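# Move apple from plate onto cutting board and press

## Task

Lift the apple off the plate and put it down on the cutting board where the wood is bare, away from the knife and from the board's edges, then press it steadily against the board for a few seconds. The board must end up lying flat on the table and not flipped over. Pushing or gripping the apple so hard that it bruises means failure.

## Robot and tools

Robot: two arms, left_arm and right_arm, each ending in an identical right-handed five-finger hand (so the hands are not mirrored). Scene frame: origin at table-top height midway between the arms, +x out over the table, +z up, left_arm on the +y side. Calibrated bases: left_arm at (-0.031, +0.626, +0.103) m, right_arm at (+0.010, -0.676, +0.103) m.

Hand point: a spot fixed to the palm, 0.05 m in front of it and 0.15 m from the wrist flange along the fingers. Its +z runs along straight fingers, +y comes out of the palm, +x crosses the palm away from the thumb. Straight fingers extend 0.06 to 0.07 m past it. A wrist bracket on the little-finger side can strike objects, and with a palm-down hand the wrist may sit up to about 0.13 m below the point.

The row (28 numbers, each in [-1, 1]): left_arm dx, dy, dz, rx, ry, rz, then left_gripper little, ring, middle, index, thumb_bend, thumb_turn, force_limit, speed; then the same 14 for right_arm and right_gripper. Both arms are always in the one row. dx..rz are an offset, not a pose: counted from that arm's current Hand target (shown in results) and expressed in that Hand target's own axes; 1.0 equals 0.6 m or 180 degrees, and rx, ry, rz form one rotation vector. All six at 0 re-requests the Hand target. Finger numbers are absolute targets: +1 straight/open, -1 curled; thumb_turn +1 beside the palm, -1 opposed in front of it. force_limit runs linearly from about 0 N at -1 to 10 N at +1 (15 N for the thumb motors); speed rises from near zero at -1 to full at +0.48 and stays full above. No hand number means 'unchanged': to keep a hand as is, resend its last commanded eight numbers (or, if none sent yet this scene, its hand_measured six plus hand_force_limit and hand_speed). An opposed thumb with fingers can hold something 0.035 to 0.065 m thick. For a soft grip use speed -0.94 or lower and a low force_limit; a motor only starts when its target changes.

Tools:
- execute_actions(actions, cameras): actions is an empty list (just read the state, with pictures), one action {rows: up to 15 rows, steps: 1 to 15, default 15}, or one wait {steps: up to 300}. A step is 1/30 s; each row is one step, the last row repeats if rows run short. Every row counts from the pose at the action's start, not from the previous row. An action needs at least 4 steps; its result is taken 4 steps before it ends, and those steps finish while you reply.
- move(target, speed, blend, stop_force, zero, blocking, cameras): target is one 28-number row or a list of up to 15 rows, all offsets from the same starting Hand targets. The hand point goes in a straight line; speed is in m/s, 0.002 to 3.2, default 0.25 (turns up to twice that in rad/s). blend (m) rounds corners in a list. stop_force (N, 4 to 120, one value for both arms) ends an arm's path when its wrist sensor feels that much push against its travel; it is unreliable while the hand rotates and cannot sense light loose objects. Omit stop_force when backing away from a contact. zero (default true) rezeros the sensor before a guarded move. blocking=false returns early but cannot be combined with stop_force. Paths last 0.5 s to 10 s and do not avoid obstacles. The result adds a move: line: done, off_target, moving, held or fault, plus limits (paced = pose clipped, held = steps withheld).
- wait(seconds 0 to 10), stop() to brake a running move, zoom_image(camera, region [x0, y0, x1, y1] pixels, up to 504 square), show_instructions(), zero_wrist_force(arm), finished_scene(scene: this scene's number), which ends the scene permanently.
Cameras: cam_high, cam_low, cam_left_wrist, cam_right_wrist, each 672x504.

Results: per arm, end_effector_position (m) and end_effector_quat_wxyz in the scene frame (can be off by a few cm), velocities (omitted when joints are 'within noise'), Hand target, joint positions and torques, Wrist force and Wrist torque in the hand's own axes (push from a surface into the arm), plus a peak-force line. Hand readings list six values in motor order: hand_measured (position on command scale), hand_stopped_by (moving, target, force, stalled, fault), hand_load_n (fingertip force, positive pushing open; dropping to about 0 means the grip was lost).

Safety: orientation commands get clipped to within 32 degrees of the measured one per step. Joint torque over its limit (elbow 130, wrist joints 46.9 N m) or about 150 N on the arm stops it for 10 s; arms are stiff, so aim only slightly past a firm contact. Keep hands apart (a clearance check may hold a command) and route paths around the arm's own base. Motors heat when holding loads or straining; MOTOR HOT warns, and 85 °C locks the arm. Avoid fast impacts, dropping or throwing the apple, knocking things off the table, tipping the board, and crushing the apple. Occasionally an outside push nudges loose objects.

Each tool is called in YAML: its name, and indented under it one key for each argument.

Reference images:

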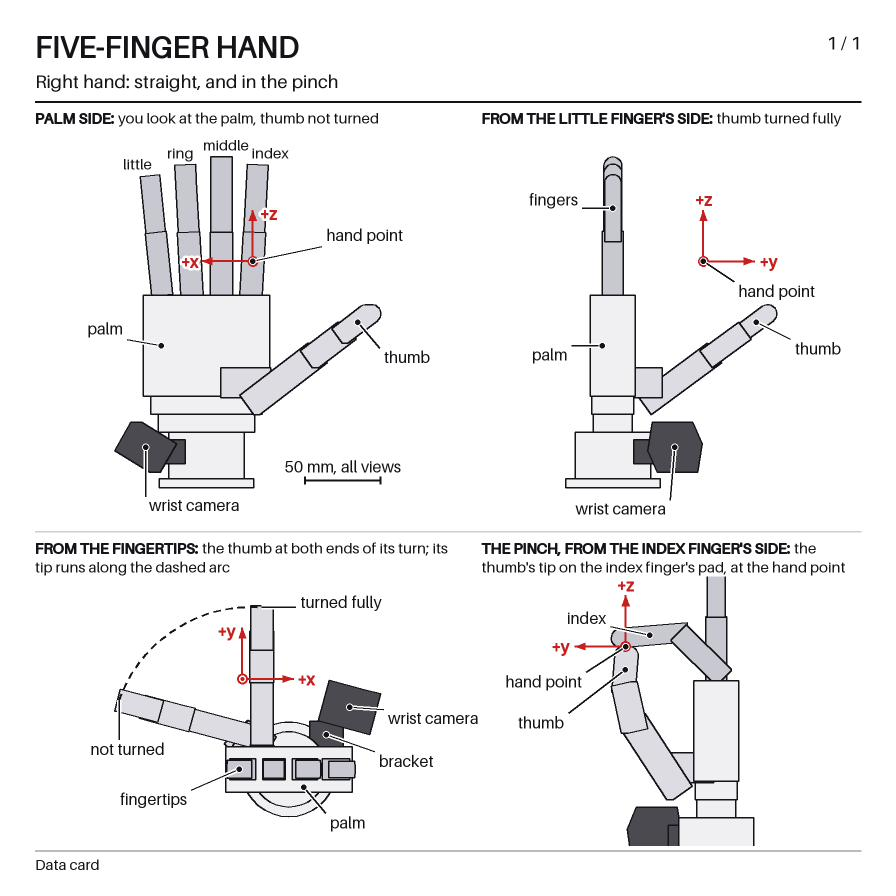

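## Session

execute_actions:
  actions: []
  cameras: ["all"]

zoom_image:
  camera: "cam_high"
  region: [230, 180, 410, 315]

zoom_image:
  camera: "cam_low"
  region: [350, 170, 650, 340]

Scene clock: 0.00 s of 4800.00 s.
left_arm: end_effector_position=(+0.8453, +0.9601, +0.1880) hand_measured=(+1.000, +1.000, +1.000, +1.000, +1.000, +1.000) hand_load_n=(+0.0, +0.0, -0.5, +0.0, +0.0, +0.0) hand_stopped_by=(target, target, target, target, target, target) hand_force_limit=0.00 hand_speed=-0.80 end_effector_quat_wxyz=(+0.382, +0.517, +0.701, +0.309) | right_arm: end_effector_position=(+0.2507, +0.5627, +0.1862) hand_measured=(+1.000, +1.000, +1.000, +1.000, +1.000, +1.000) hand_load_n=(+0.0, +0.0, +0.0, +0.0, +0.0, +0.0) hand_stopped_by=(target, target, target, target, target, target) hand_force_limit=0.00 hand_speed=-0.80 end_effector_quat_wxyz=(-0.215, +0.208, +0.714, +0.634)
Joint positions: left_arm=[0.215 -0.965 1.78 -0.263 1.747 -0.148] | right_arm=[1.205 -0.584 1.178 -0.479 1.155 0.564]
Joint velocities: within noise
Joint torques (N m): no reading
Motor temperatures (°C): left_arm=[41 32 37 44 39 38] | right_arm=[38 36 40 30 38 38]
Wrist force (N): no reading
Wrist torque (N m): no reading
Wrist force, peak (N): no reading
Hand target: left_arm +0.8453, +0.9601, +0.1880; +0.382, +0.517, +0.701, +0.309 | right_arm +0.2507, +0.5627, +0.1862; -0.215, +0.208, +0.714, +0.634
camera_calibration:
cam_left_wrist: T_world_to_cam=[[0.433393, 0.539021, 0.722238, -1.01507], [-0.199423, -0.724185, 0.660141, 0.735826], [0.878864, -0.430131, -0.206363, -0.17996], [0, 0, 0, 1]] pos_world=[0.744827, 1.00261, 0.210239]
cam_right_wrist: T_world_to_cam=[[0.304901, 0.105412, 0.946532, -0.31108], [0.84222, -0.493842, -0.216302, 0.110903], [0.444636, 0.863139, -0.239353, -0.43606], [0, 0, 0, 1]] pos_world=[0.195332, 0.46394, 0.214064]

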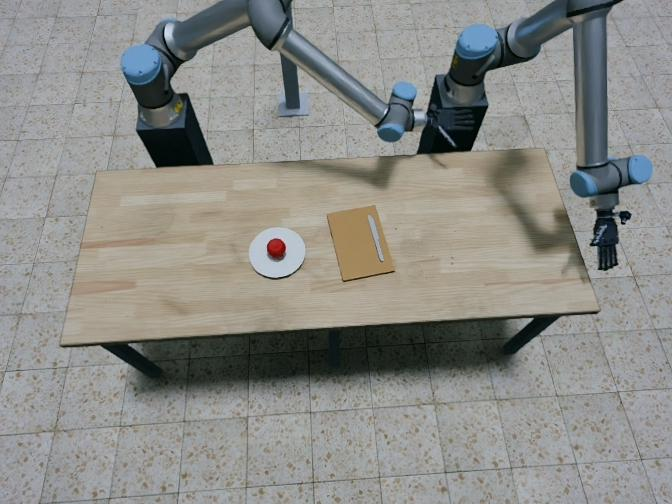

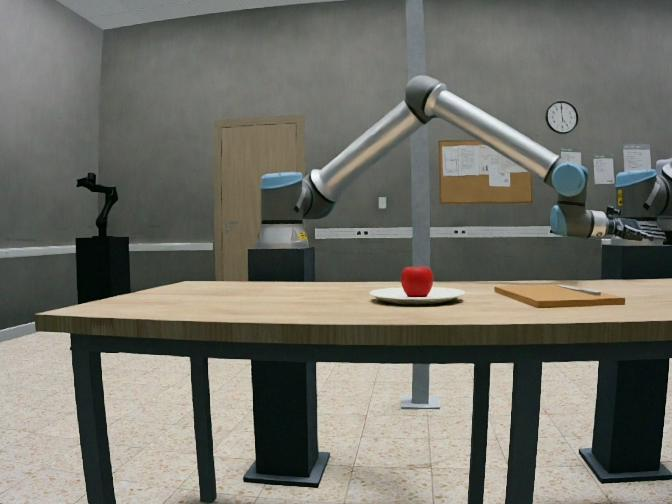

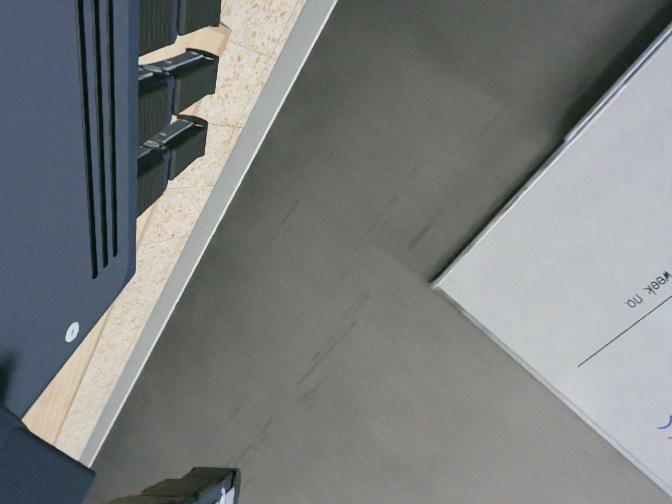

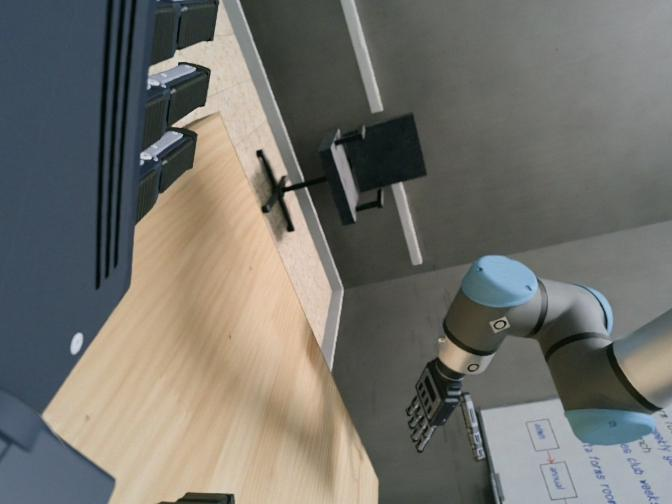

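Scaled by 2.800 from the camera's 672x504 image, which has a finer 960x720 frame.

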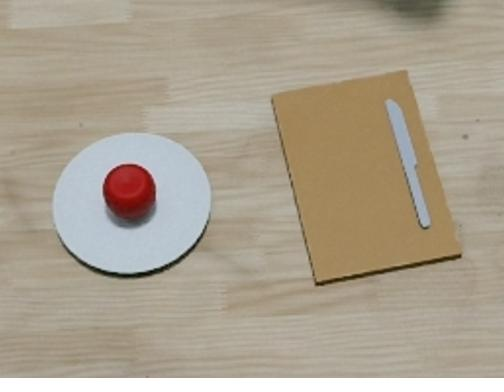

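Scaled by 1.680 from the camera's 672x504 image, which has a finer 960x720 frame.

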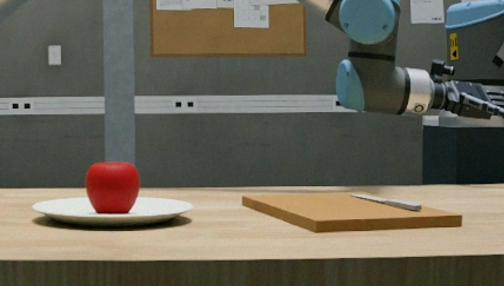

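move:
  target: [0,0,0,0,0,0,1,1,1,1,1,1,0,-0.8,-0.1158,0.2132,-0.7938,0,0,0,1,1,1,1,1,-1,-0.6,0.2]
  speed: 0.3
  cameras: ["cam_high"]

Scene clock: 3.33 s of 4800.00 s.
left_arm: end_effector_position=(+0.8453, +0.9601, +0.1880) hand_measured=(+1.000, +1.000, +1.000, +1.000, +1.000, +1.000) hand_load_n=(+0.0, +0.0, +0.0, +0.0, +0.0, +0.0) hand_stopped_by=(target, target, target, target, target, target) hand_force_limit=0.00 hand_speed=-0.80 end_effector_quat_wxyz=(+0.382, +0.517, +0.701, +0.309) | right_arm: end_effector_position=(+0.4015, +0.1021, +0.3006) hand_measured=(+1.000, +1.000, +1.000, +1.000, +1.000, -1.000) hand_load_n=(+0.0, +0.0, +0.0, +0.0, +0.0, +0.0) hand_stopped_by=(target, target, target, target, target, target) hand_force_limit=-0.60 hand_speed=0.20 end_effector_quat_wxyz=(-0.215, +0.208, +0.714, +0.634)
Joint positions: left_arm=[0.215 -0.965 1.78 -0.263 1.747 -0.148] | right_arm=[0.695 -1.175 2.037 -0.688 0.65 0.472]
Joint velocities: within noise
Joint torques (N m): left_arm=[1.01 -71.26 -27.24 0.91 0.18 -0.39] | right_arm=[-10.2 -61.7 -27.83 -2.61 -1.01 3.67]
Motor temperatures (°C): left_arm=[41 32 37 44 39 38] | right_arm=[38 36 40 30 38 38]
Wrist force (N): left_arm=[0.2 0.3 0.2] | right_arm=[0.2 -0.3 0.1]
Wrist torque (N m): left_arm=[0.03 -0.03 0.02] | right_arm=[-0.05 -0.03 -0.05]
Wrist force, peak (N): left_arm=[-0.5 0.3 -0.4] | right_arm=[-0.3 0.0 -3.2]
Hand target: left_arm +0.8453, +0.9601, +0.1880; +0.382, +0.517, +0.701, +0.309 | right_arm +0.4015, +0.1021, +0.3006; -0.215, +0.208, +0.714, +0.634
Off the commanded pose: left_arm 0.000 m, 0 deg | right_arm 0.000 m, 0 deg.
Kept back: nothing.
move: done
Images, in order (width x height): cam_high 672x504.

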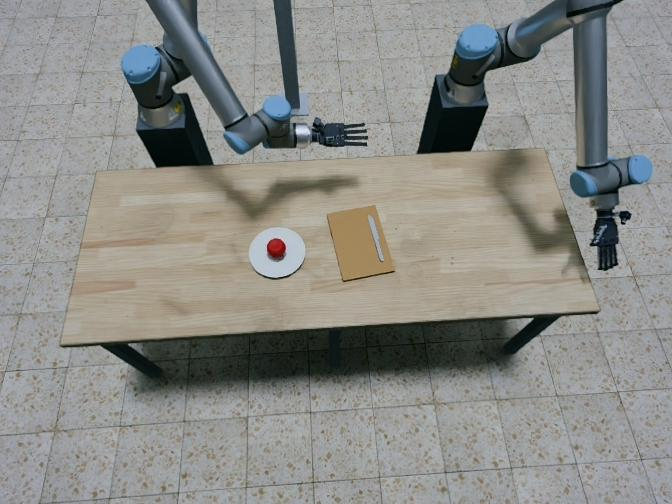

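move:
  target:
    - [0,0,0,0,0,0,1,1,1,1,1,1,0,-0.8,-0.3383,0.103,-0.7255,-0.0904,-0.234,0.7828,1,1,1,1,1,-1,-0.6,0.2]
    - [0,0,0,0,0,0,1,1,1,1,1,1,0,-0.8,-0.5283,-0.0582,-0.6923,-0.0904,-0.234,0.7828,1,1,1,1,1,-1,-0.6,0.2]
  speed: [0.4,0.15]
  blend: [0.02,0]

zoom_image:
  camera: "cam_low"
  region: [330, 180, 510, 324]

zoom_image:
  camera: "cam_high"
  region: [210, 180, 330, 290]

Scene clock: 8.23 s of 4800.00 s.
left_arm: end_effector_position=(+0.8453, +0.9601, +0.1880) hand_measured=(+1.000, +1.000, +1.000, +1.000, +1.000, +1.000) hand_load_n=(+0.0, +0.0, +0.0, +0.0, +0.0, +0.0) hand_stopped_by=(target, target, target, target, target, target) hand_force_limit=0.00 hand_speed=-0.80 end_effector_quat_wxyz=(+0.382, +0.517, +0.701, +0.309) | right_arm: end_effector_position=(+0.6603, -0.3220, +0.1349) hand_measured=(+1.000, +1.000, +1.000, +1.000, +1.000, -1.000) hand_load_n=(+0.0, +0.0, +0.0, +0.0, +0.0, +0.0) hand_stopped_by=(target, target, target, target, target, target) hand_force_limit=-0.60 hand_speed=0.20 end_effector_quat_wxyz=(-0.422, +0.907, -0.001, -0.004)
Joint positions: left_arm=[0.215 -0.965 1.78 -0.263 1.747 -0.148] | right_arm=[0.03 -0.869 1.637 0.786 0.699 1.602]
Joint velocities: within noise
Joint torques (N m): left_arm=[1.35 -71.76 -27.09 0.84 0.21 -0.12] | right_arm=[9.05 -88 -18.34 6.76 -0.06 1.27]
Motor temperatures (°C): left_arm=[41 32 37 44 39 38] | right_arm=[38 36 40 30 37 38]
Wrist force (N): left_arm=[-0.2 0.0 -0.2] | right_arm=[-1.0 -1.1 -0.7]
Wrist torque (N m): left_arm=[0.02 0.05 -0.01] | right_arm=[0.21 0.31 -0.29]
Wrist force, peak (N): left_arm=[-0.1 -0.2 -0.7] | right_arm=[-0.4 -1.4 -1.7]
Hand target: left_arm +0.8453, +0.9601, +0.1880; +0.382, +0.517, +0.701, +0.309 | right_arm +0.6601, -0.3220, +0.1348; -0.422, +0.907, -0.001, -0.004
Off the commanded pose: left_arm 0.000 m, 0 deg | right_arm 0.000 m, 0 deg.
Kept back: nothing.
move: done
camera_calibration:
cam_left_wrist: T_world_to_cam=[[0.433393, 0.539021, 0.722238, -1.01507], [-0.199423, -0.724185, 0.660141, 0.735826], [0.878864, -0.430131, -0.206363, -0.17996], [0, 0, 0, 1]] pos_world=[0.744827, 1.00261, 0.210239]
cam_right_wrist: T_world_to_cam=[[0.287098, -0.621261, -0.729116, -0.290266], [-0.825119, -0.547028, 0.141208, 0.353454], [-0.486573, 0.561067, -0.669664, 0.708792], [0, 0, 0, 1]] pos_world=[0.719856, -0.384661, 0.213105]

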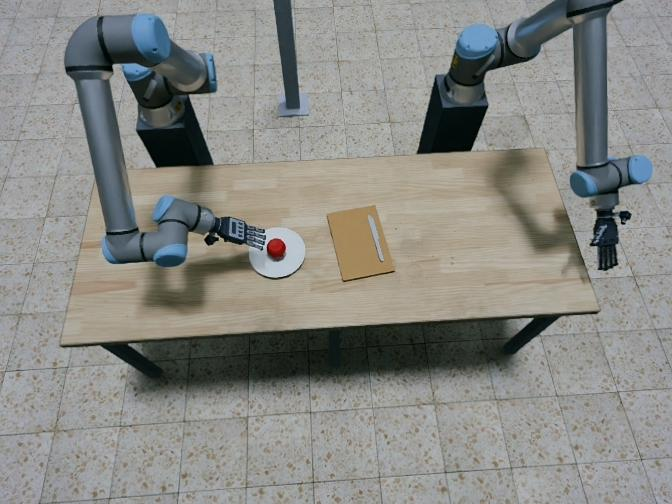

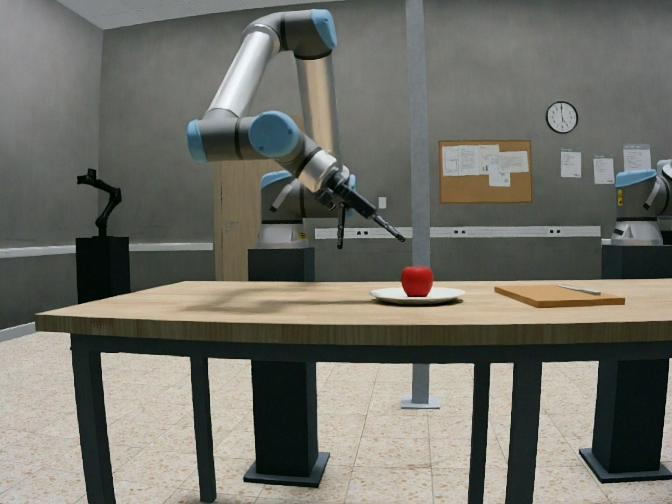

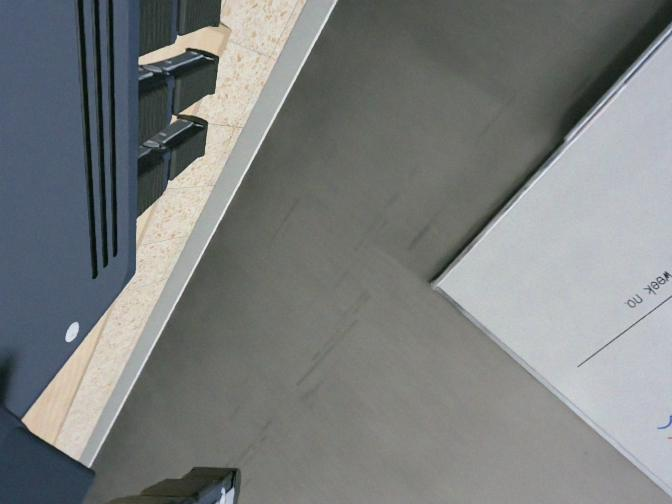

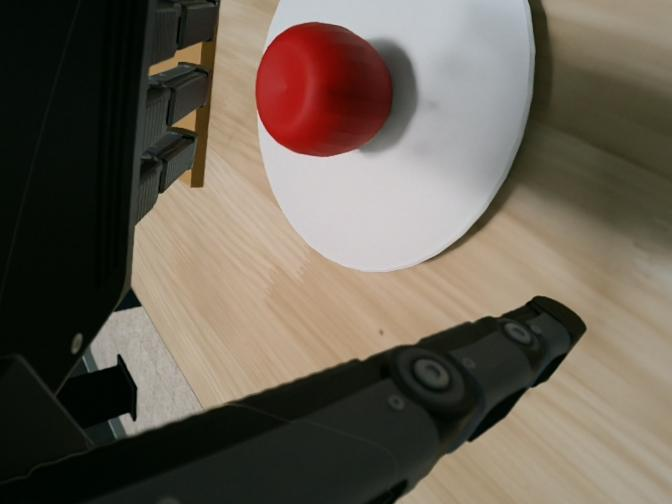

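Scaled by 2.800 from the camera's 672x504 image, which has a finer 960x720 frame.

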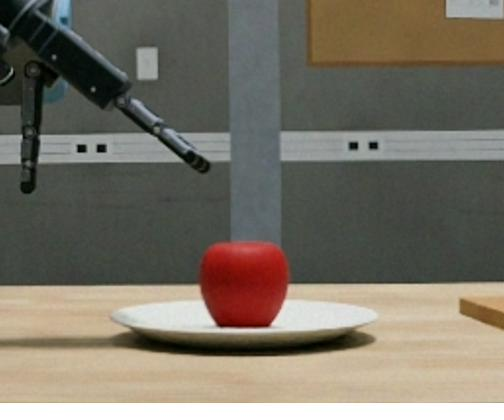

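Scaled by 4.200 from the camera's 672x504 image, which has a finer 960x720 frame.

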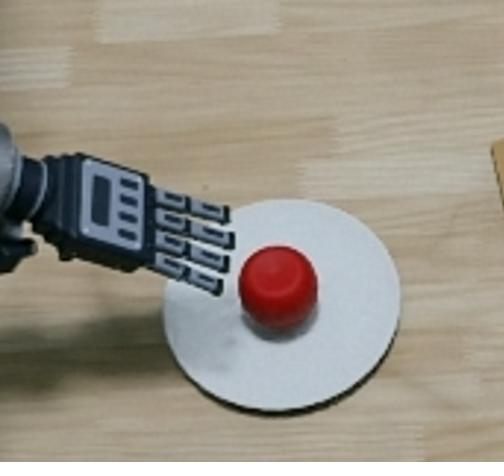

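move:
  target: [0,0,0,0,0,0,1,1,1,1,1,1,0,-0.8,0.01,-0.016,0.1715,0,0,0,1,1,1,1,1,-1,-0.6,0.2]
  speed: 0.12

zoom_image:
  camera: "cam_low"
  region: [350, 200, 500, 320]

zoom_image:
  camera: "cam_high"
  region: [210, 180, 330, 290]

Scene clock: 9.87 s of 4800.00 s.
left_arm: end_effector_position=(+0.8453, +0.9601, +0.1880) hand_measured=(+1.000, +1.000, +1.000, +1.000, +1.000, +1.000) hand_load_n=(-0.5, +0.0, +0.0, +0.0, +0.0, +0.0) hand_stopped_by=(target, target, target, target, target, target) hand_force_limit=0.00 hand_speed=-0.80 end_effector_quat_wxyz=(+0.382, +0.517, +0.701, +0.309) | right_arm: end_effector_position=(+0.6657, -0.2370, +0.0758) hand_measured=(+1.000, +1.000, +1.000, +1.000, +1.000, -1.000) hand_load_n=(+0.0, +0.0, +0.0, +0.0, +0.0, +0.0) hand_stopped_by=(target, target, target, target, target, target) hand_force_limit=-0.60 hand_speed=0.20 end_effector_quat_wxyz=(-0.422, +0.907, -0.001, -0.004) end_effector_velocity=(-0.001, -0.002, +0.001) end_effector_angular_velocity=(-0.001, +0.001, +0.001)
Joint positions: left_arm=[0.215 -0.965 1.78 -0.263 1.747 -0.148] | right_arm=[0.149 -0.784 1.568 0.629 0.71 1.787]
Joint velocities: left_arm=[within noise] | right_arm=[-0.003 -0.002 0.003 0.005 0 -0.006]
Joint torques (N m): left_arm=[0.74 -70.13 -26.78 1.03 0.21 -0.06] | right_arm=[-18.31 -94.87 -16.57 6.25 -2.26 -3.18]
Motor temperatures (°C): left_arm=[41 32 37 44 39 38] | right_arm=[38 36 40 30 37 38]
Wrist force (N): left_arm=[-0.3 0.0 0.0] | right_arm=[-1.0 -0.9 -0.9]
Wrist torque (N m): left_arm=[0.00 0.05 -0.02] | right_arm=[0.24 0.33 -0.31]
Wrist force, peak (N): left_arm=[-0.5 0.4 -0.1] | right_arm=[-1.5 -1.1 -1.5]
Hand target: left_arm +0.8453, +0.9601, +0.1880; +0.382, +0.517, +0.701, +0.309 | right_arm +0.6656, -0.2371, +0.0759; -0.422, +0.907, -0.001, -0.004
Off the commanded pose: left_arm 0.000 m, 0 deg | right_arm 0.000 m, 0 deg.
Kept back: nothing.
move: done
camera_calibration:
cam_left_wrist: T_world_to_cam=[[0.433393, 0.539021, 0.722238, -1.01507], [-0.199423, -0.724185, 0.660141, 0.735826], [0.878864, -0.430131, -0.206363, -0.17996], [0, 0, 0, 1]] pos_world=[0.744827, 1.00261, 0.210239]
cam_right_wrist: T_world_to_cam=[[0.286993, -0.621359, -0.729074, -0.282089], [-0.825095, -0.547013, 0.141405, 0.412791], [-0.486676, 0.560972, -0.669669, 0.624247], [0, 0, 0, 1]] pos_world=[0.725356, -0.299661, 0.154004]

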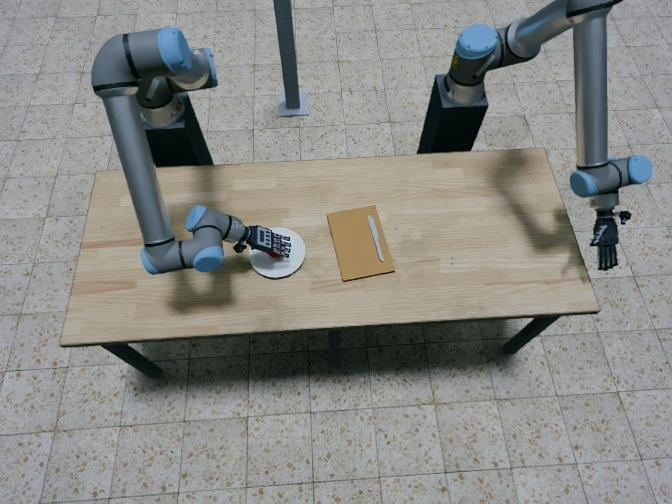

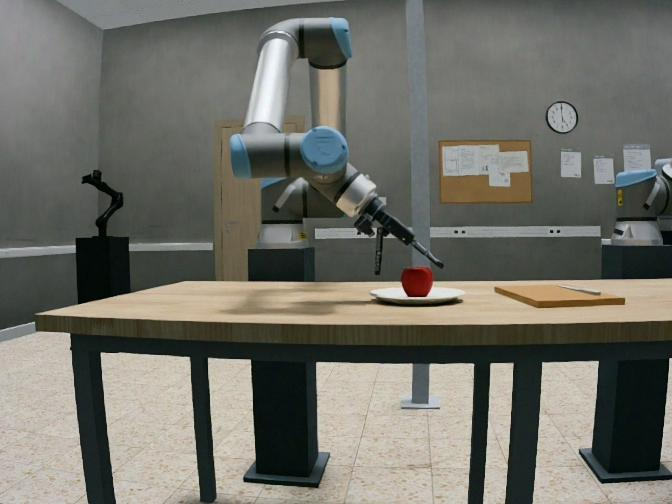

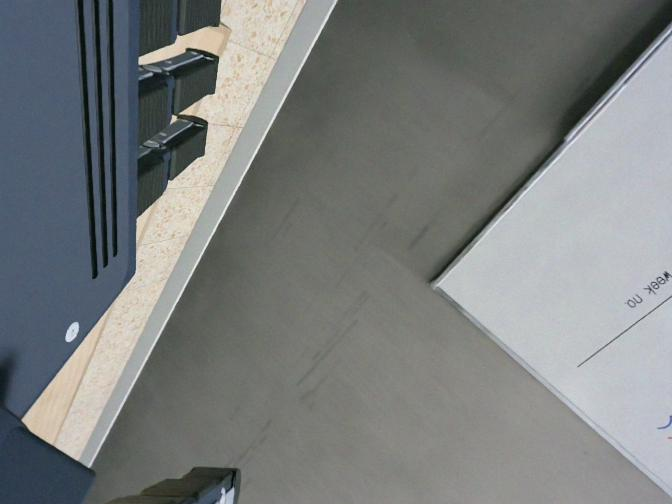

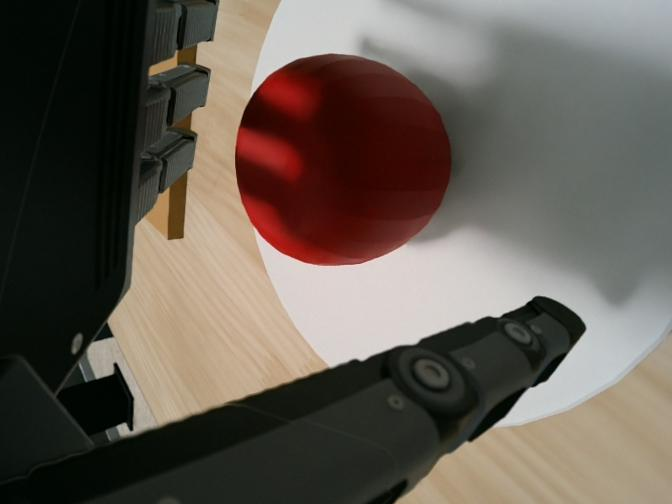

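Scaled by 3.360 from the camera's 672x504 image, which has a finer 960x720 frame.

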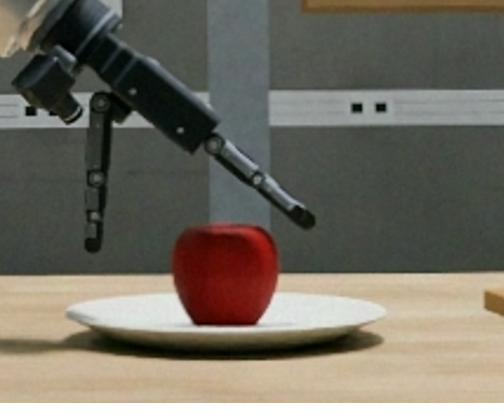

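Scaled by 4.200 from the camera's 672x504 image, which has a finer 960x720 frame.

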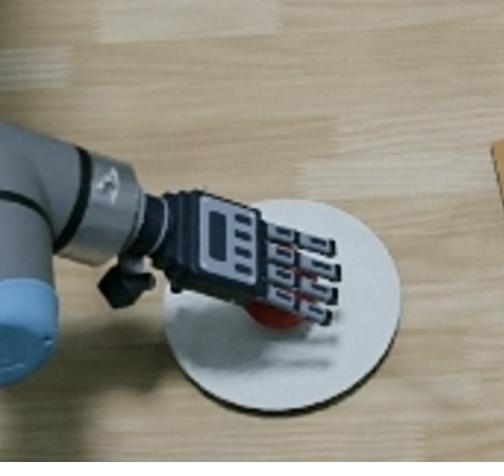

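move:
  target: [0,0,0,0,0,0,1,1,1,1,1,1,0,-0.8,0,0.0125,0.0795,0,0,0,1,1,1,1,1,-1,-0.6,0.2]
  speed: 0.06
  cameras: ["cam_low","cam_high","cam_right_wrist"]

zoom_image:
  camera: "cam_low"
  region: [350, 200, 500, 320]

Scene clock: 11.30 s of 4800.00 s.
left_arm: end_effector_position=(+0.8453, +0.9601, +0.1880) hand_measured=(+1.000, +1.000, +1.000, +1.000, +1.000, +1.000) hand_load_n=(+0.0, +0.0, +0.0, +0.0, +0.0, +0.0) hand_stopped_by=(target, target, target, target, target, target) hand_force_limit=0.00 hand_speed=-0.80 end_effector_quat_wxyz=(+0.382, +0.517, +0.701, +0.309) | right_arm: end_effector_position=(+0.6654, -0.2052, +0.0393) hand_measured=(+1.000, +1.000, +1.000, +1.000, +1.000, -1.000) hand_load_n=(+0.0, +0.0, +0.0, +0.0, +0.0, +0.0) hand_stopped_by=(target, target, target, target, target, target) hand_force_limit=-0.60 hand_speed=0.20 end_effector_quat_wxyz=(-0.422, +0.907, -0.001, -0.004) end_effector_velocity=(+0.000, -0.001, +0.004) end_effector_angular_velocity=(+0.000, -0.003, +0.002)
Joint positions: left_arm=[0.215 -0.965 1.78 -0.263 1.747 -0.148] | right_arm=[0.193 -0.735 1.542 0.557 0.718 1.852]
Joint velocities: left_arm=[within noise] | right_arm=[-0.002 -0.005 0.001 0.005 0 -0.005]
Joint torques (N m): left_arm=[0.37 -72.42 -27.48 0.94 0.38 -0.38] | right_arm=[-11.77 -98.09 -16.43 6.72 -1.38 -3.45]
Motor temperatures (°C): left_arm=[41 32 37 44 39 38] | right_arm=[38 36 40 30 37 38]
Wrist force (N): left_arm=[-0.1 0.2 0.0] | right_arm=[-1.1 -1.3 -0.2]
Wrist torque (N m): left_arm=[0.04 0.01 0.00] | right_arm=[0.15 0.30 -0.31]
Wrist force, peak (N): left_arm=[-0.6 -0.3 -0.2] | right_arm=[-1.3 -1.6 -0.8]
Hand target: left_arm +0.8453, +0.9601, +0.1880; +0.382, +0.517, +0.701, +0.309 | right_arm +0.6653, -0.2054, +0.0394; -0.422, +0.907, -0.001, -0.004
Off the commanded pose: left_arm 0.000 m, 0 deg | right_arm 0.000 m, 0 deg.
Kept back: nothing.
move: done
camera_calibration:
cam_right_wrist: T_world_to_cam=[[0.287018, -0.621279, -0.729132, -0.288844], [-0.825067, -0.547067, 0.141362, 0.435071], [-0.486709, 0.561009, -0.669614, 0.581846], [0, 0, 0, 1]] pos_world=[0.725056, -0.267861, 0.117505]
Images, in order (width x height): cam_high 672x504, cam_low 672x504, cam_right_wrist 672x504.

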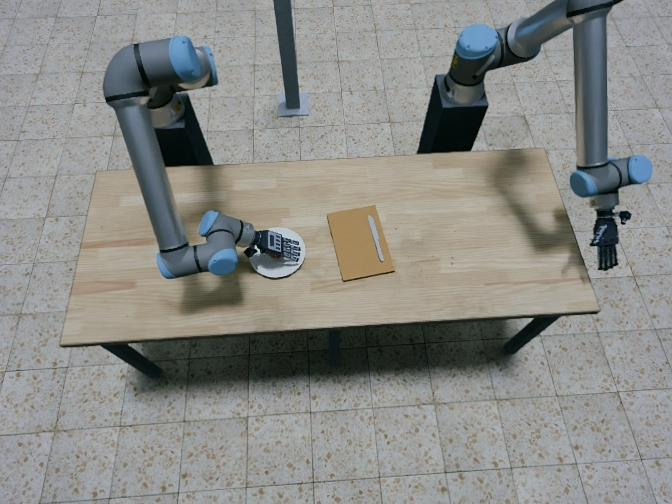

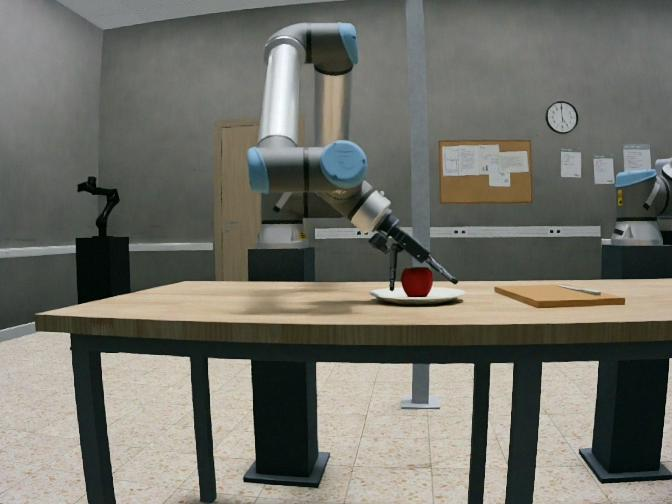

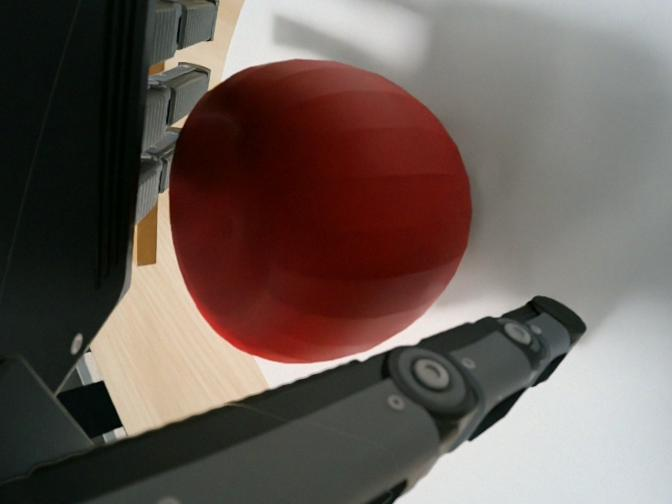

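Scaled by 3.360 from the camera's 672x504 image, which has a finer 960x720 frame.

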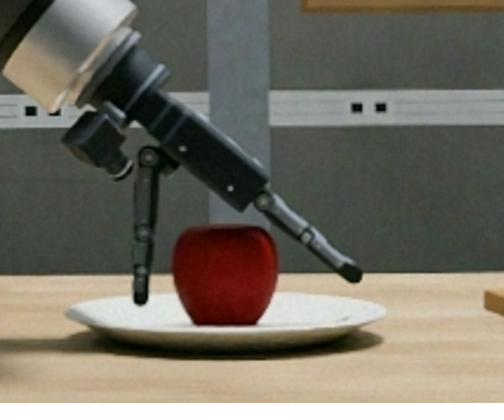

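move:
  target: [0,0,0,0,0,0,1,1,1,1,1,1,0,-0.8,0,0,0,0,0,0,1,1,-0.9,-0.9,-0.9,-1,-0.6,-0.93]
  cameras: ["cam_low","cam_right_wrist"]

zoom_image:
  camera: "cam_low"
  region: [350, 200, 500, 320]

Scene clock: 15.10 s of 4800.00 s.
left_arm: end_effector_position=(+0.8453, +0.9601, +0.1880) hand_measured=(+1.000, +1.000, +1.000, +1.000, +1.000, +1.000) hand_load_n=(+0.0, +0.0, +0.0, +0.0, -0.5, +0.0) hand_stopped_by=(target, target, target, target, target, target) hand_force_limit=0.00 hand_speed=-0.80 end_effector_quat_wxyz=(+0.382, +0.517, +0.701, +0.309) | right_arm: end_effector_position=(+0.6653, -0.2054, +0.0394) hand_measured=(+1.000, +1.000, +0.384, +0.352, +0.684, -1.000) hand_load_n=(+0.0, -0.5, +1.5, +2.0, +5.0, +0.0) hand_stopped_by=(target, target, force, force, force, target) hand_force_limit=-0.60 hand_speed=-0.93 end_effector_quat_wxyz=(-0.422, +0.907, -0.001, -0.004)
Joint positions: left_arm=[0.215 -0.965 1.78 -0.263 1.747 -0.148] | right_arm=[0.192 -0.735 1.543 0.557 0.718 1.852]
Joint velocities: within noise
Joint torques (N m): left_arm=[1.05 -72.58 -27.52 0.89 0.03 -0.13] | right_arm=[-14.74 -94.67 -23.35 4.48 -1.91 -3.5]
Motor temperatures (°C): left_arm=[41 32 37 44 39 38] | right_arm=[38 36 40 30 37 38]
Wrist force (N): left_arm=[-0.1 -0.1 -0.2] | right_arm=[-1.4 -2.9 -0.6]
Wrist torque (N m): left_arm=[0.01 0.03 -0.01] | right_arm=[0.23 0.36 -0.34]
Wrist force, peak (N): left_arm=[-0.3 -0.3 -0.6] | right_arm=[-1.2 -3.4 -0.6]
Hand target: left_arm +0.8453, +0.9601, +0.1880; +0.382, +0.517, +0.701, +0.309 | right_arm +0.6653, -0.2054, +0.0394; -0.422, +0.907, -0.001, -0.004
Off the commanded pose: left_arm 0.000 m, 0 deg | right_arm 0.000 m, 0 deg.
Kept back: nothing.
move: done
camera_calibration:
cam_right_wrist: T_world_to_cam=[[0.286944, -0.621302, -0.729141, -0.288818], [-0.825048, -0.547067, 0.14147, 0.434838], [-0.486785, 0.560982, -0.669581, 0.582021], [0, 0, 0, 1]] pos_world=[0.724956, -0.268061, 0.117604]
Images, in order (width x height): cam_low 672x504, cam_right_wrist 672x504.

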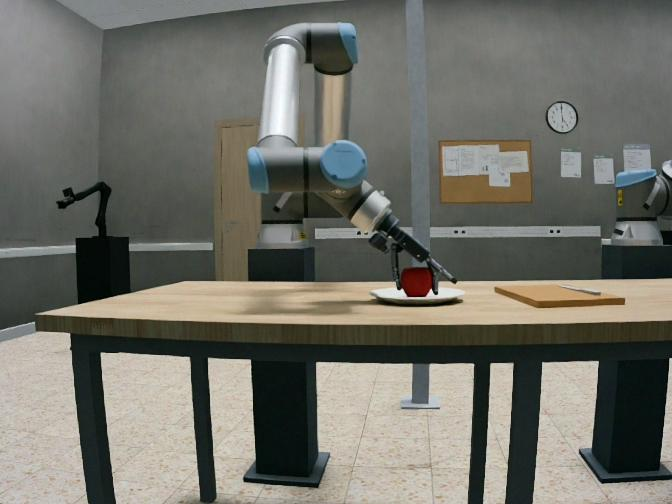

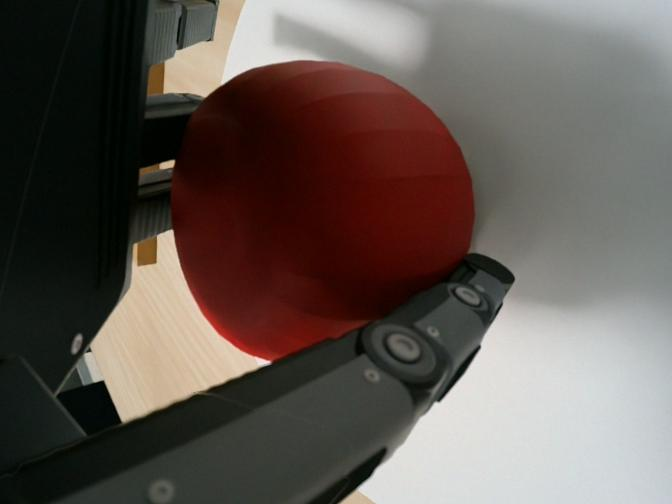

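Scaled by 3.360 from the camera's 672x504 image, which has a finer 960x720 frame.

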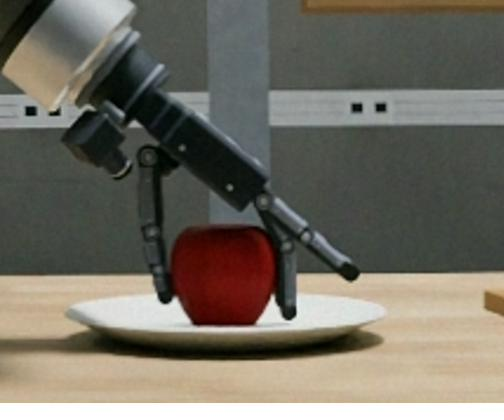

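move:
  target: [0,0,0,0,0,0,1,1,1,1,1,1,0,-0.8,0,-0.0383,-0.0322,0,0,0,1,1,-0.9,-0.9,-0.9,-1,-0.6,-0.93]
  speed: 0.04
  cameras: ["cam_low"]

zoom_image:
  camera: "cam_low"
  region: [350, 180, 500, 300]

Scene clock: 16.40 s of 4800.00 s.
left_arm: end_effector_position=(+0.8453, +0.9601, +0.1880) hand_measured=(+1.000, +1.000, +1.000, +1.000, +1.000, +1.000) hand_load_n=(+0.0, +0.0, +0.0, +0.0, +0.0, +0.0) hand_stopped_by=(target, target, target, target, target, target) hand_force_limit=0.00 hand_speed=-0.80 end_effector_quat_wxyz=(+0.382, +0.517, +0.701, +0.309) | right_arm: end_effector_position=(+0.6656, -0.2054, +0.0696) hand_measured=(+1.000, +1.000, +0.384, +0.352, +0.684, -1.000) hand_load_n=(+0.0, +0.0, +1.0, +2.0, +5.5, +0.5) hand_stopped_by=(target, target, force, force, force, target) hand_force_limit=-0.60 hand_speed=-0.93 end_effector_quat_wxyz=(-0.422, +0.907, -0.001, -0.004)
Joint positions: left_arm=[0.215 -0.965 1.78 -0.263 1.747 -0.148] | right_arm=[0.192 -0.77 1.541 0.594 0.718 1.851]
Joint velocities: within noise
Joint torques (N m): left_arm=[0.78 -69.87 -27.87 0.85 0.17 -0.49] | right_arm=[-14.07 -75.98 -31.02 1.2 -1.17 -3.77]
Motor temperatures (°C): left_arm=[41 32 37 44 39 38] | right_arm=[38 36 40 30 37 38]
Wrist force (N): left_arm=[-0.1 0.1 -0.3] | right_arm=[-1.0 0.4 0.8]
Wrist torque (N m): left_arm=[0.04 0.04 -0.01] | right_arm=[0.20 0.29 -0.28]
Wrist force, peak (N): left_arm=[-0.4 0.3 -0.3] | right_arm=[-1.0 -3.3 -0.7]
Hand target: left_arm +0.8453, +0.9601, +0.1880; +0.382, +0.517, +0.701, +0.309 | right_arm +0.6655, -0.2054, +0.0694; -0.422, +0.907, -0.001, -0.004
Off the commanded pose: left_arm 0.000 m, 0 deg | right_arm 0.000 m, 0 deg.
Kept back: nothing.
move: done
Images, in order (width x height): cam_low 672x504.

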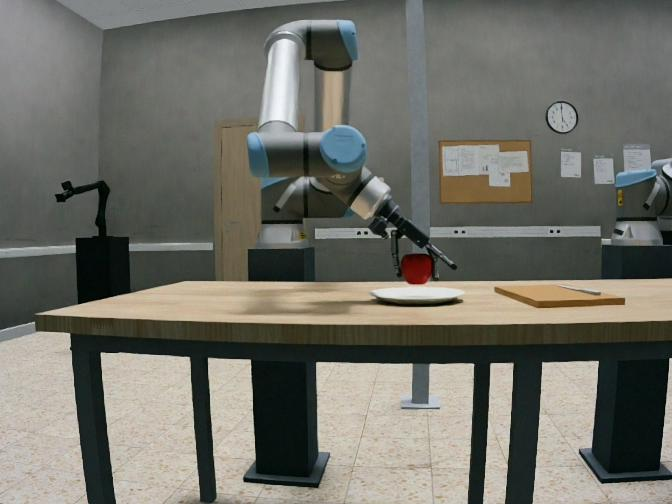

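Scaled by 3.360 from the camera's 672x504 image, which has a finer 960x720 frame.

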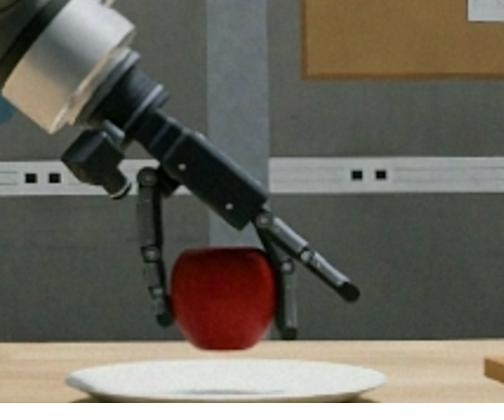

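move:
  target:
    - [0,0,0,0,0,0,1,1,1,1,1,1,0,-0.8,0,-0.0383,-0.0322,0,0,0,1,1,-0.9,-0.9,-0.9,-1,-0.6,-0.93]
    - [0,0,0,0,0,0,1,1,1,1,1,1,0,-0.8,0.03,-0.3642,0.356,0,0,0,1,1,-0.9,-0.9,-0.9,-1,-0.6,-0.93]
    - [0,0,0,0,0,0,1,1,1,1,1,1,0,-0.8,0.03,-0.308,0.4032,0,0,0,1,1,-0.9,-0.9,-0.9,-1,-0.6,-0.93]
  speed: [0.1,0.15,0.06]
  blend: [0.015,0.02,0]

zoom_image:
  camera: "cam_low"
  region: [460, 180, 640, 324]

zoom_image:
  camera: "cam_high"
  region: [290, 180, 410, 290]

Scene clock: 20.03 s of 4800.00 s.
left_arm: end_effector_position=(+0.8453, +0.9601, +0.1880) hand_measured=(+1.000, +1.000, +1.000, +1.000, +1.000, +1.000) hand_load_n=(+0.0, +0.0, +0.0, +0.0, +0.0, +0.0) hand_stopped_by=(target, target, target, target, target, target) hand_force_limit=0.00 hand_speed=-0.80 end_effector_quat_wxyz=(+0.382, +0.517, +0.701, +0.309) | right_arm: end_effector_position=(+0.6832, +0.0987, +0.0547) hand_measured=(+1.000, +1.000, +0.384, +0.352, +0.684, -1.000) hand_load_n=(+0.0, +0.0, +0.5, +2.0, +5.5, +0.5) hand_stopped_by=(target, target, force, force, force, target) hand_force_limit=-0.60 hand_speed=-0.93 end_effector_quat_wxyz=(-0.422, +0.907, -0.001, -0.004) end_effector_velocity=(+0.000, -0.001, +0.004) end_effector_angular_velocity=(+0.000, +0.001, -0.001)
Joint positions: left_arm=[0.215 -0.965 1.78 -0.263 1.747 -0.148] | right_arm=[0.533 -0.56 1.065 0.535 0.843 2.304]
Joint velocities: left_arm=[within noise] | right_arm=[-0.001 -0.004 0 0.005 0 0]
Joint torques (N m): left_arm=[2.79 -71.23 -26.79 0.98 0.29 -0.37] | right_arm=[-14.44 -114.61 -38.4 5.34 -2.64 -1.71]
Motor temperatures (°C): left_arm=[40 32 37 44 39 38] | right_arm=[38 36 40 30 37 38]
Wrist force (N): left_arm=[0.1 -0.2 -0.1] | right_arm=[-0.6 0.1 0.6]
Wrist torque (N m): left_arm=[-0.02 0.00 -0.01] | right_arm=[0.15 0.24 -0.25]
Wrist force, peak (N): left_arm=[0.0 -0.2 -0.5] | right_arm=[-1.1 1.8 1.6]
Hand target: left_arm +0.8453, +0.9601, +0.1880; +0.382, +0.517, +0.701, +0.309 | right_arm +0.6832, +0.0987, +0.0550; -0.422, +0.907, -0.001, -0.004
Off the commanded pose: left_arm 0.000 m, 0 deg | right_arm 0.000 m, 0 deg.
Kept back: nothing.
move: done
camera_calibration:
cam_left_wrist: T_world_to_cam=[[0.433393, 0.539021, 0.722238, -1.01507], [-0.199423, -0.724185, 0.660141, 0.735826], [0.878864, -0.430131, -0.206363, -0.17996], [0, 0, 0, 1]] pos_world=[0.744827, 1.00261, 0.210239]
cam_right_wrist: T_world_to_cam=[[0.286996, -0.621268, -0.72915, -0.0938992], [-0.825029, -0.547107, 0.141425, 0.613799], [-0.486785, 0.560982, -0.669581, 0.430384], [0, 0, 0, 1]] pos_world=[0.742855, 0.036039, 0.132904]

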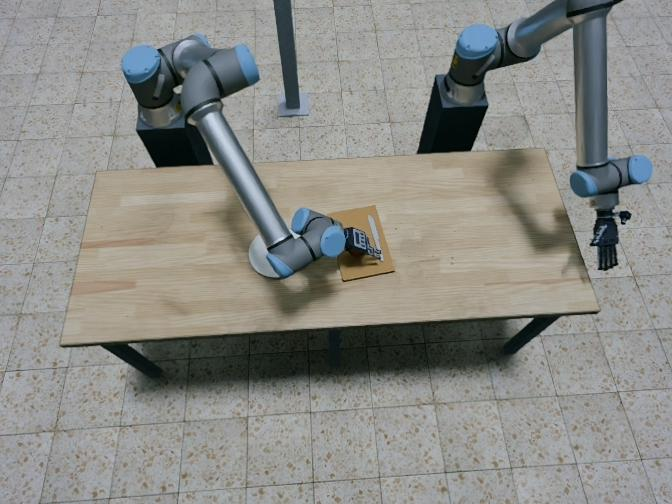

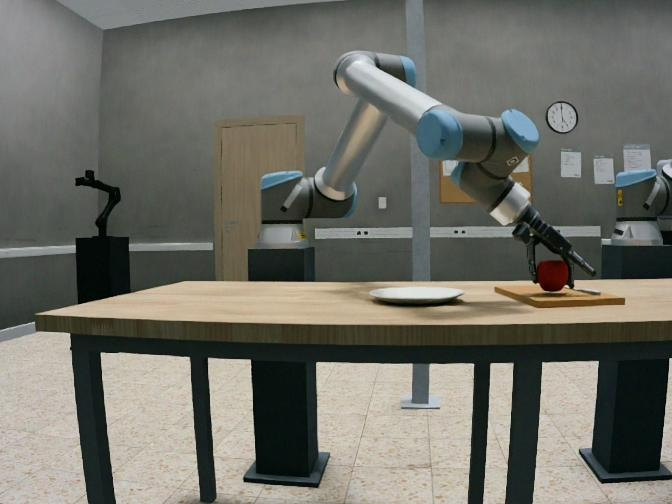

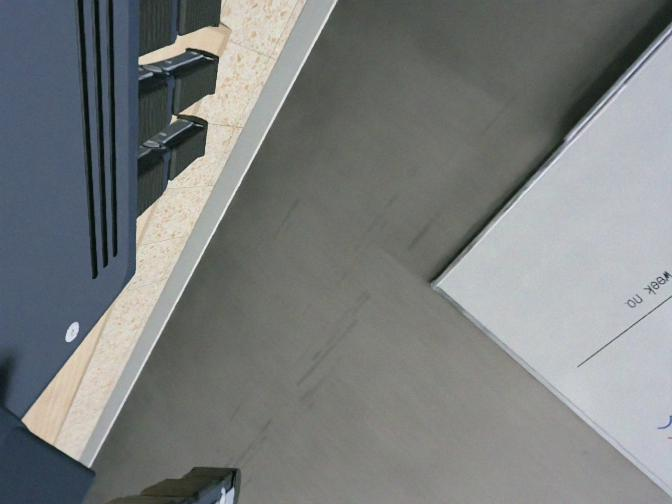

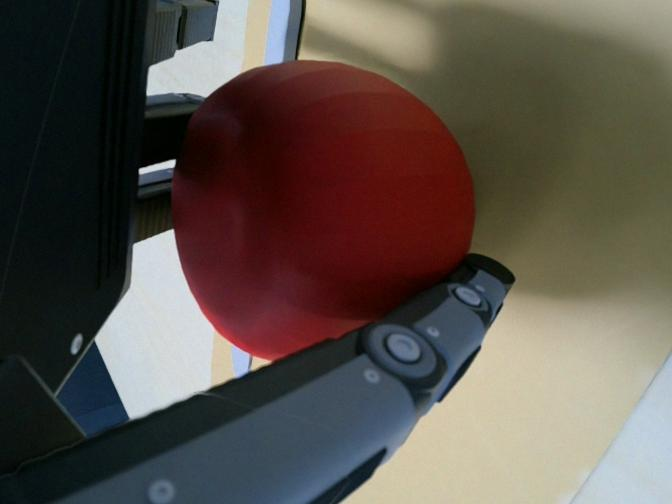

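Scaled by 2.800 from the camera's 672x504 image, which has a finer 960x720 frame.

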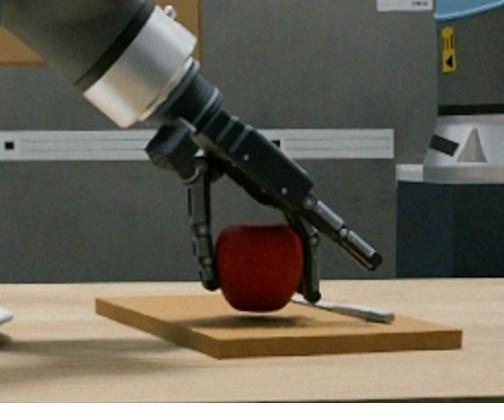

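Scaled by 4.200 from the camera's 672x504 image, which has a finer 960x720 frame.

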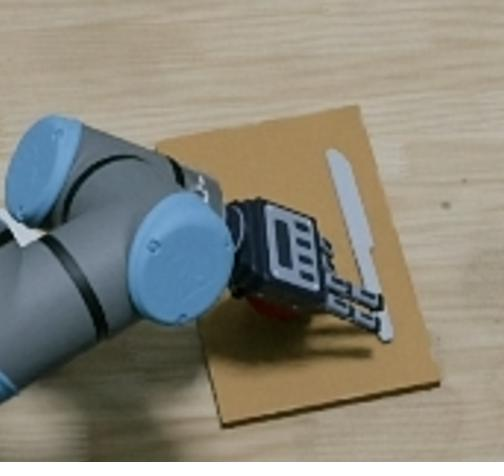

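move:
  target: [0,0,0,0,0,0,1,1,1,1,1,1,0,-0.8,0,0.032,0.0268,0,0,0,1,1,-0.9,-0.9,-0.9,-1,-0.6,-0.93]
  speed: 0.01
  stop_force: 6
  cameras: ["cam_low"]

zoom_image:
  camera: "cam_low"
  region: [460, 180, 640, 324]

move:
  target: [0,0,0,0,0,0,1,1,1,1,1,1,0,-0.8,0,0.0128,0.0107,0,0,0,1,1,-0.9,-0.9,-0.9,-1,-0.6,-0.93]
  speed: 0.005
  stop_force: 4.5
  cameras: []

Scene clock: 22.13 s of 4800.00 s.
left_arm: end_effector_position=(+0.8453, +0.9601, +0.1880) hand_measured=(+1.000, +1.000, +1.000, +1.000, +1.000, +1.000) hand_load_n=(+0.0, +0.0, +0.0, +0.0, +0.0, +0.0) hand_stopped_by=(target, target, target, target, target, target) hand_force_limit=0.00 hand_speed=-0.80 end_effector_quat_wxyz=(+0.382, +0.517, +0.701, +0.309) | right_arm: end_effector_position=(+0.6832, +0.0987, +0.0472) hand_measured=(+1.000, +1.000, +0.384, +0.352, +0.684, -1.000) hand_load_n=(+0.0, +0.0, +1.5, +2.0, +4.0, +0.5) hand_stopped_by=(target, target, force, force, force, target) hand_force_limit=-0.60 hand_speed=-0.93 end_effector_quat_wxyz=(-0.422, +0.907, -0.001, -0.004)
Joint positions: left_arm=[0.215 -0.965 1.78 -0.263 1.747 -0.148] | right_arm=[0.533 -0.554 1.066 0.527 0.843 2.304]
Joint velocities: within noise
Joint torques (N m): left_arm=[2.4 -72.56 -27.83 0.74 0.31 -0.46] | right_arm=[-14.19 -113.47 -34.24 4.97 -0.47 2.8]
Motor temperatures (°C): left_arm=[40 32 37 44 39 38] | right_arm=[38 36 40 30 37 38]
Wrist force (N): left_arm=[-0.1 0.3 -0.2] | right_arm=[-1.4 -4.4 -0.6]
Wrist torque (N m): left_arm=[0.05 0.02 0.00] | right_arm=[0.21 0.24 -0.32]
Wrist force, peak (N): left_arm=[-0.5 0.2 -0.3] | right_arm=[-2.0 -7.2 -2.7]
Hand target: left_arm +0.8453, +0.9601, +0.1880; +0.382, +0.517, +0.701, +0.309 | right_arm +0.6832, +0.0987, +0.0472; -0.422, +0.907, -0.001, -0.004 (not the last commanded pose)
Off the commanded pose: left_arm 0.000 m, 0 deg | right_arm 0.017 m, 0 deg.
Kept back: nothing.
move: contact (right_arm)
Images, in order (width x height): cam_low 672x504.

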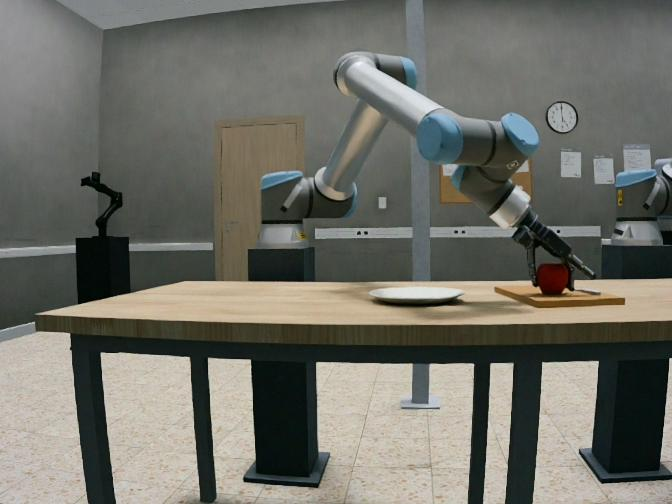

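Scaled by 2.800 from the camera's 672x504 image, which has a finer 960x720 frame.

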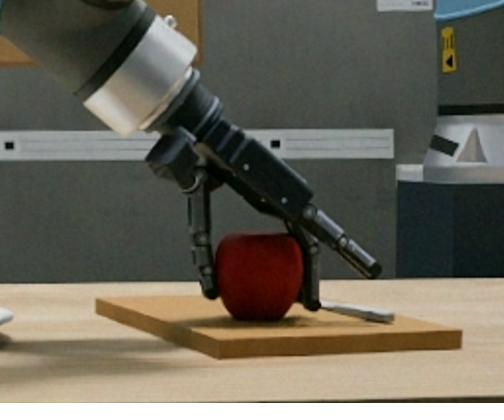

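Scene clock: 23.37 s of 4800.00 s.
left_arm: end_effector_position=(+0.8453, +0.9601, +0.1880) hand_measured=(+1.000, +1.000, +1.000, +1.000, +1.000, +1.000) hand_load_n=(+0.0, +0.0, +0.0, +0.0, +0.0, +0.0) hand_stopped_by=(target, target, target, target, target, target) hand_force_limit=0.00 hand_speed=-0.80 end_effector_quat_wxyz=(+0.382, +0.517, +0.701, +0.309) | right_arm: end_effector_position=(+0.6832, +0.0987, +0.0467) hand_measured=(+1.000, +1.000, +0.384, +0.352, +0.684, -1.000) hand_load_n=(+0.0, +0.0, +2.0, +2.5, +3.5, +0.5) hand_stopped_by=(target, target, force, force, force, target) hand_force_limit=-0.60 hand_speed=-0.93 end_effector_quat_wxyz=(-0.422, +0.907, -0.001, -0.004)
Joint positions: left_arm=[0.215 -0.965 1.78 -0.263 1.747 -0.148] | right_arm=[0.533 -0.553 1.066 0.527 0.843 2.304]
Joint velocities: within noise
Joint torques (N m): left_arm=[1.43 -70.75 -27.86 0.94 -0.08 -0.07] | right_arm=[-11.05 -111.15 -37.26 4.85 -0.92 2.96]
Motor temperatures (°C): left_arm=[40 32 37 44 39 38] | right_arm=[38 36 40 30 37 38]
Wrist force (N): left_arm=[-0.3 -0.1 0.1] | right_arm=[-2.2 -8.6 -2.7]
Wrist torque (N m): left_arm=[-0.02 0.05 -0.03] | right_arm=[0.32 0.34 -0.41]
Wrist force, peak (N): left_arm=[-0.5 -0.2 -0.3] | right_arm=[-2.4 -9.6 -3.3]
Hand target: left_arm +0.8453, +0.9601, +0.1880; +0.382, +0.517, +0.701, +0.309 | right_arm +0.6832, +0.0987, +0.0467; -0.422, +0.907, -0.001, -0.004 (not the last commanded pose)
Off the commanded pose: left_arm 0.000 m, 0 deg | right_arm 0.009 m, 0 deg.
Kept back: nothing.
move: contact (right_arm)
No camera images: "cameras" was empty.


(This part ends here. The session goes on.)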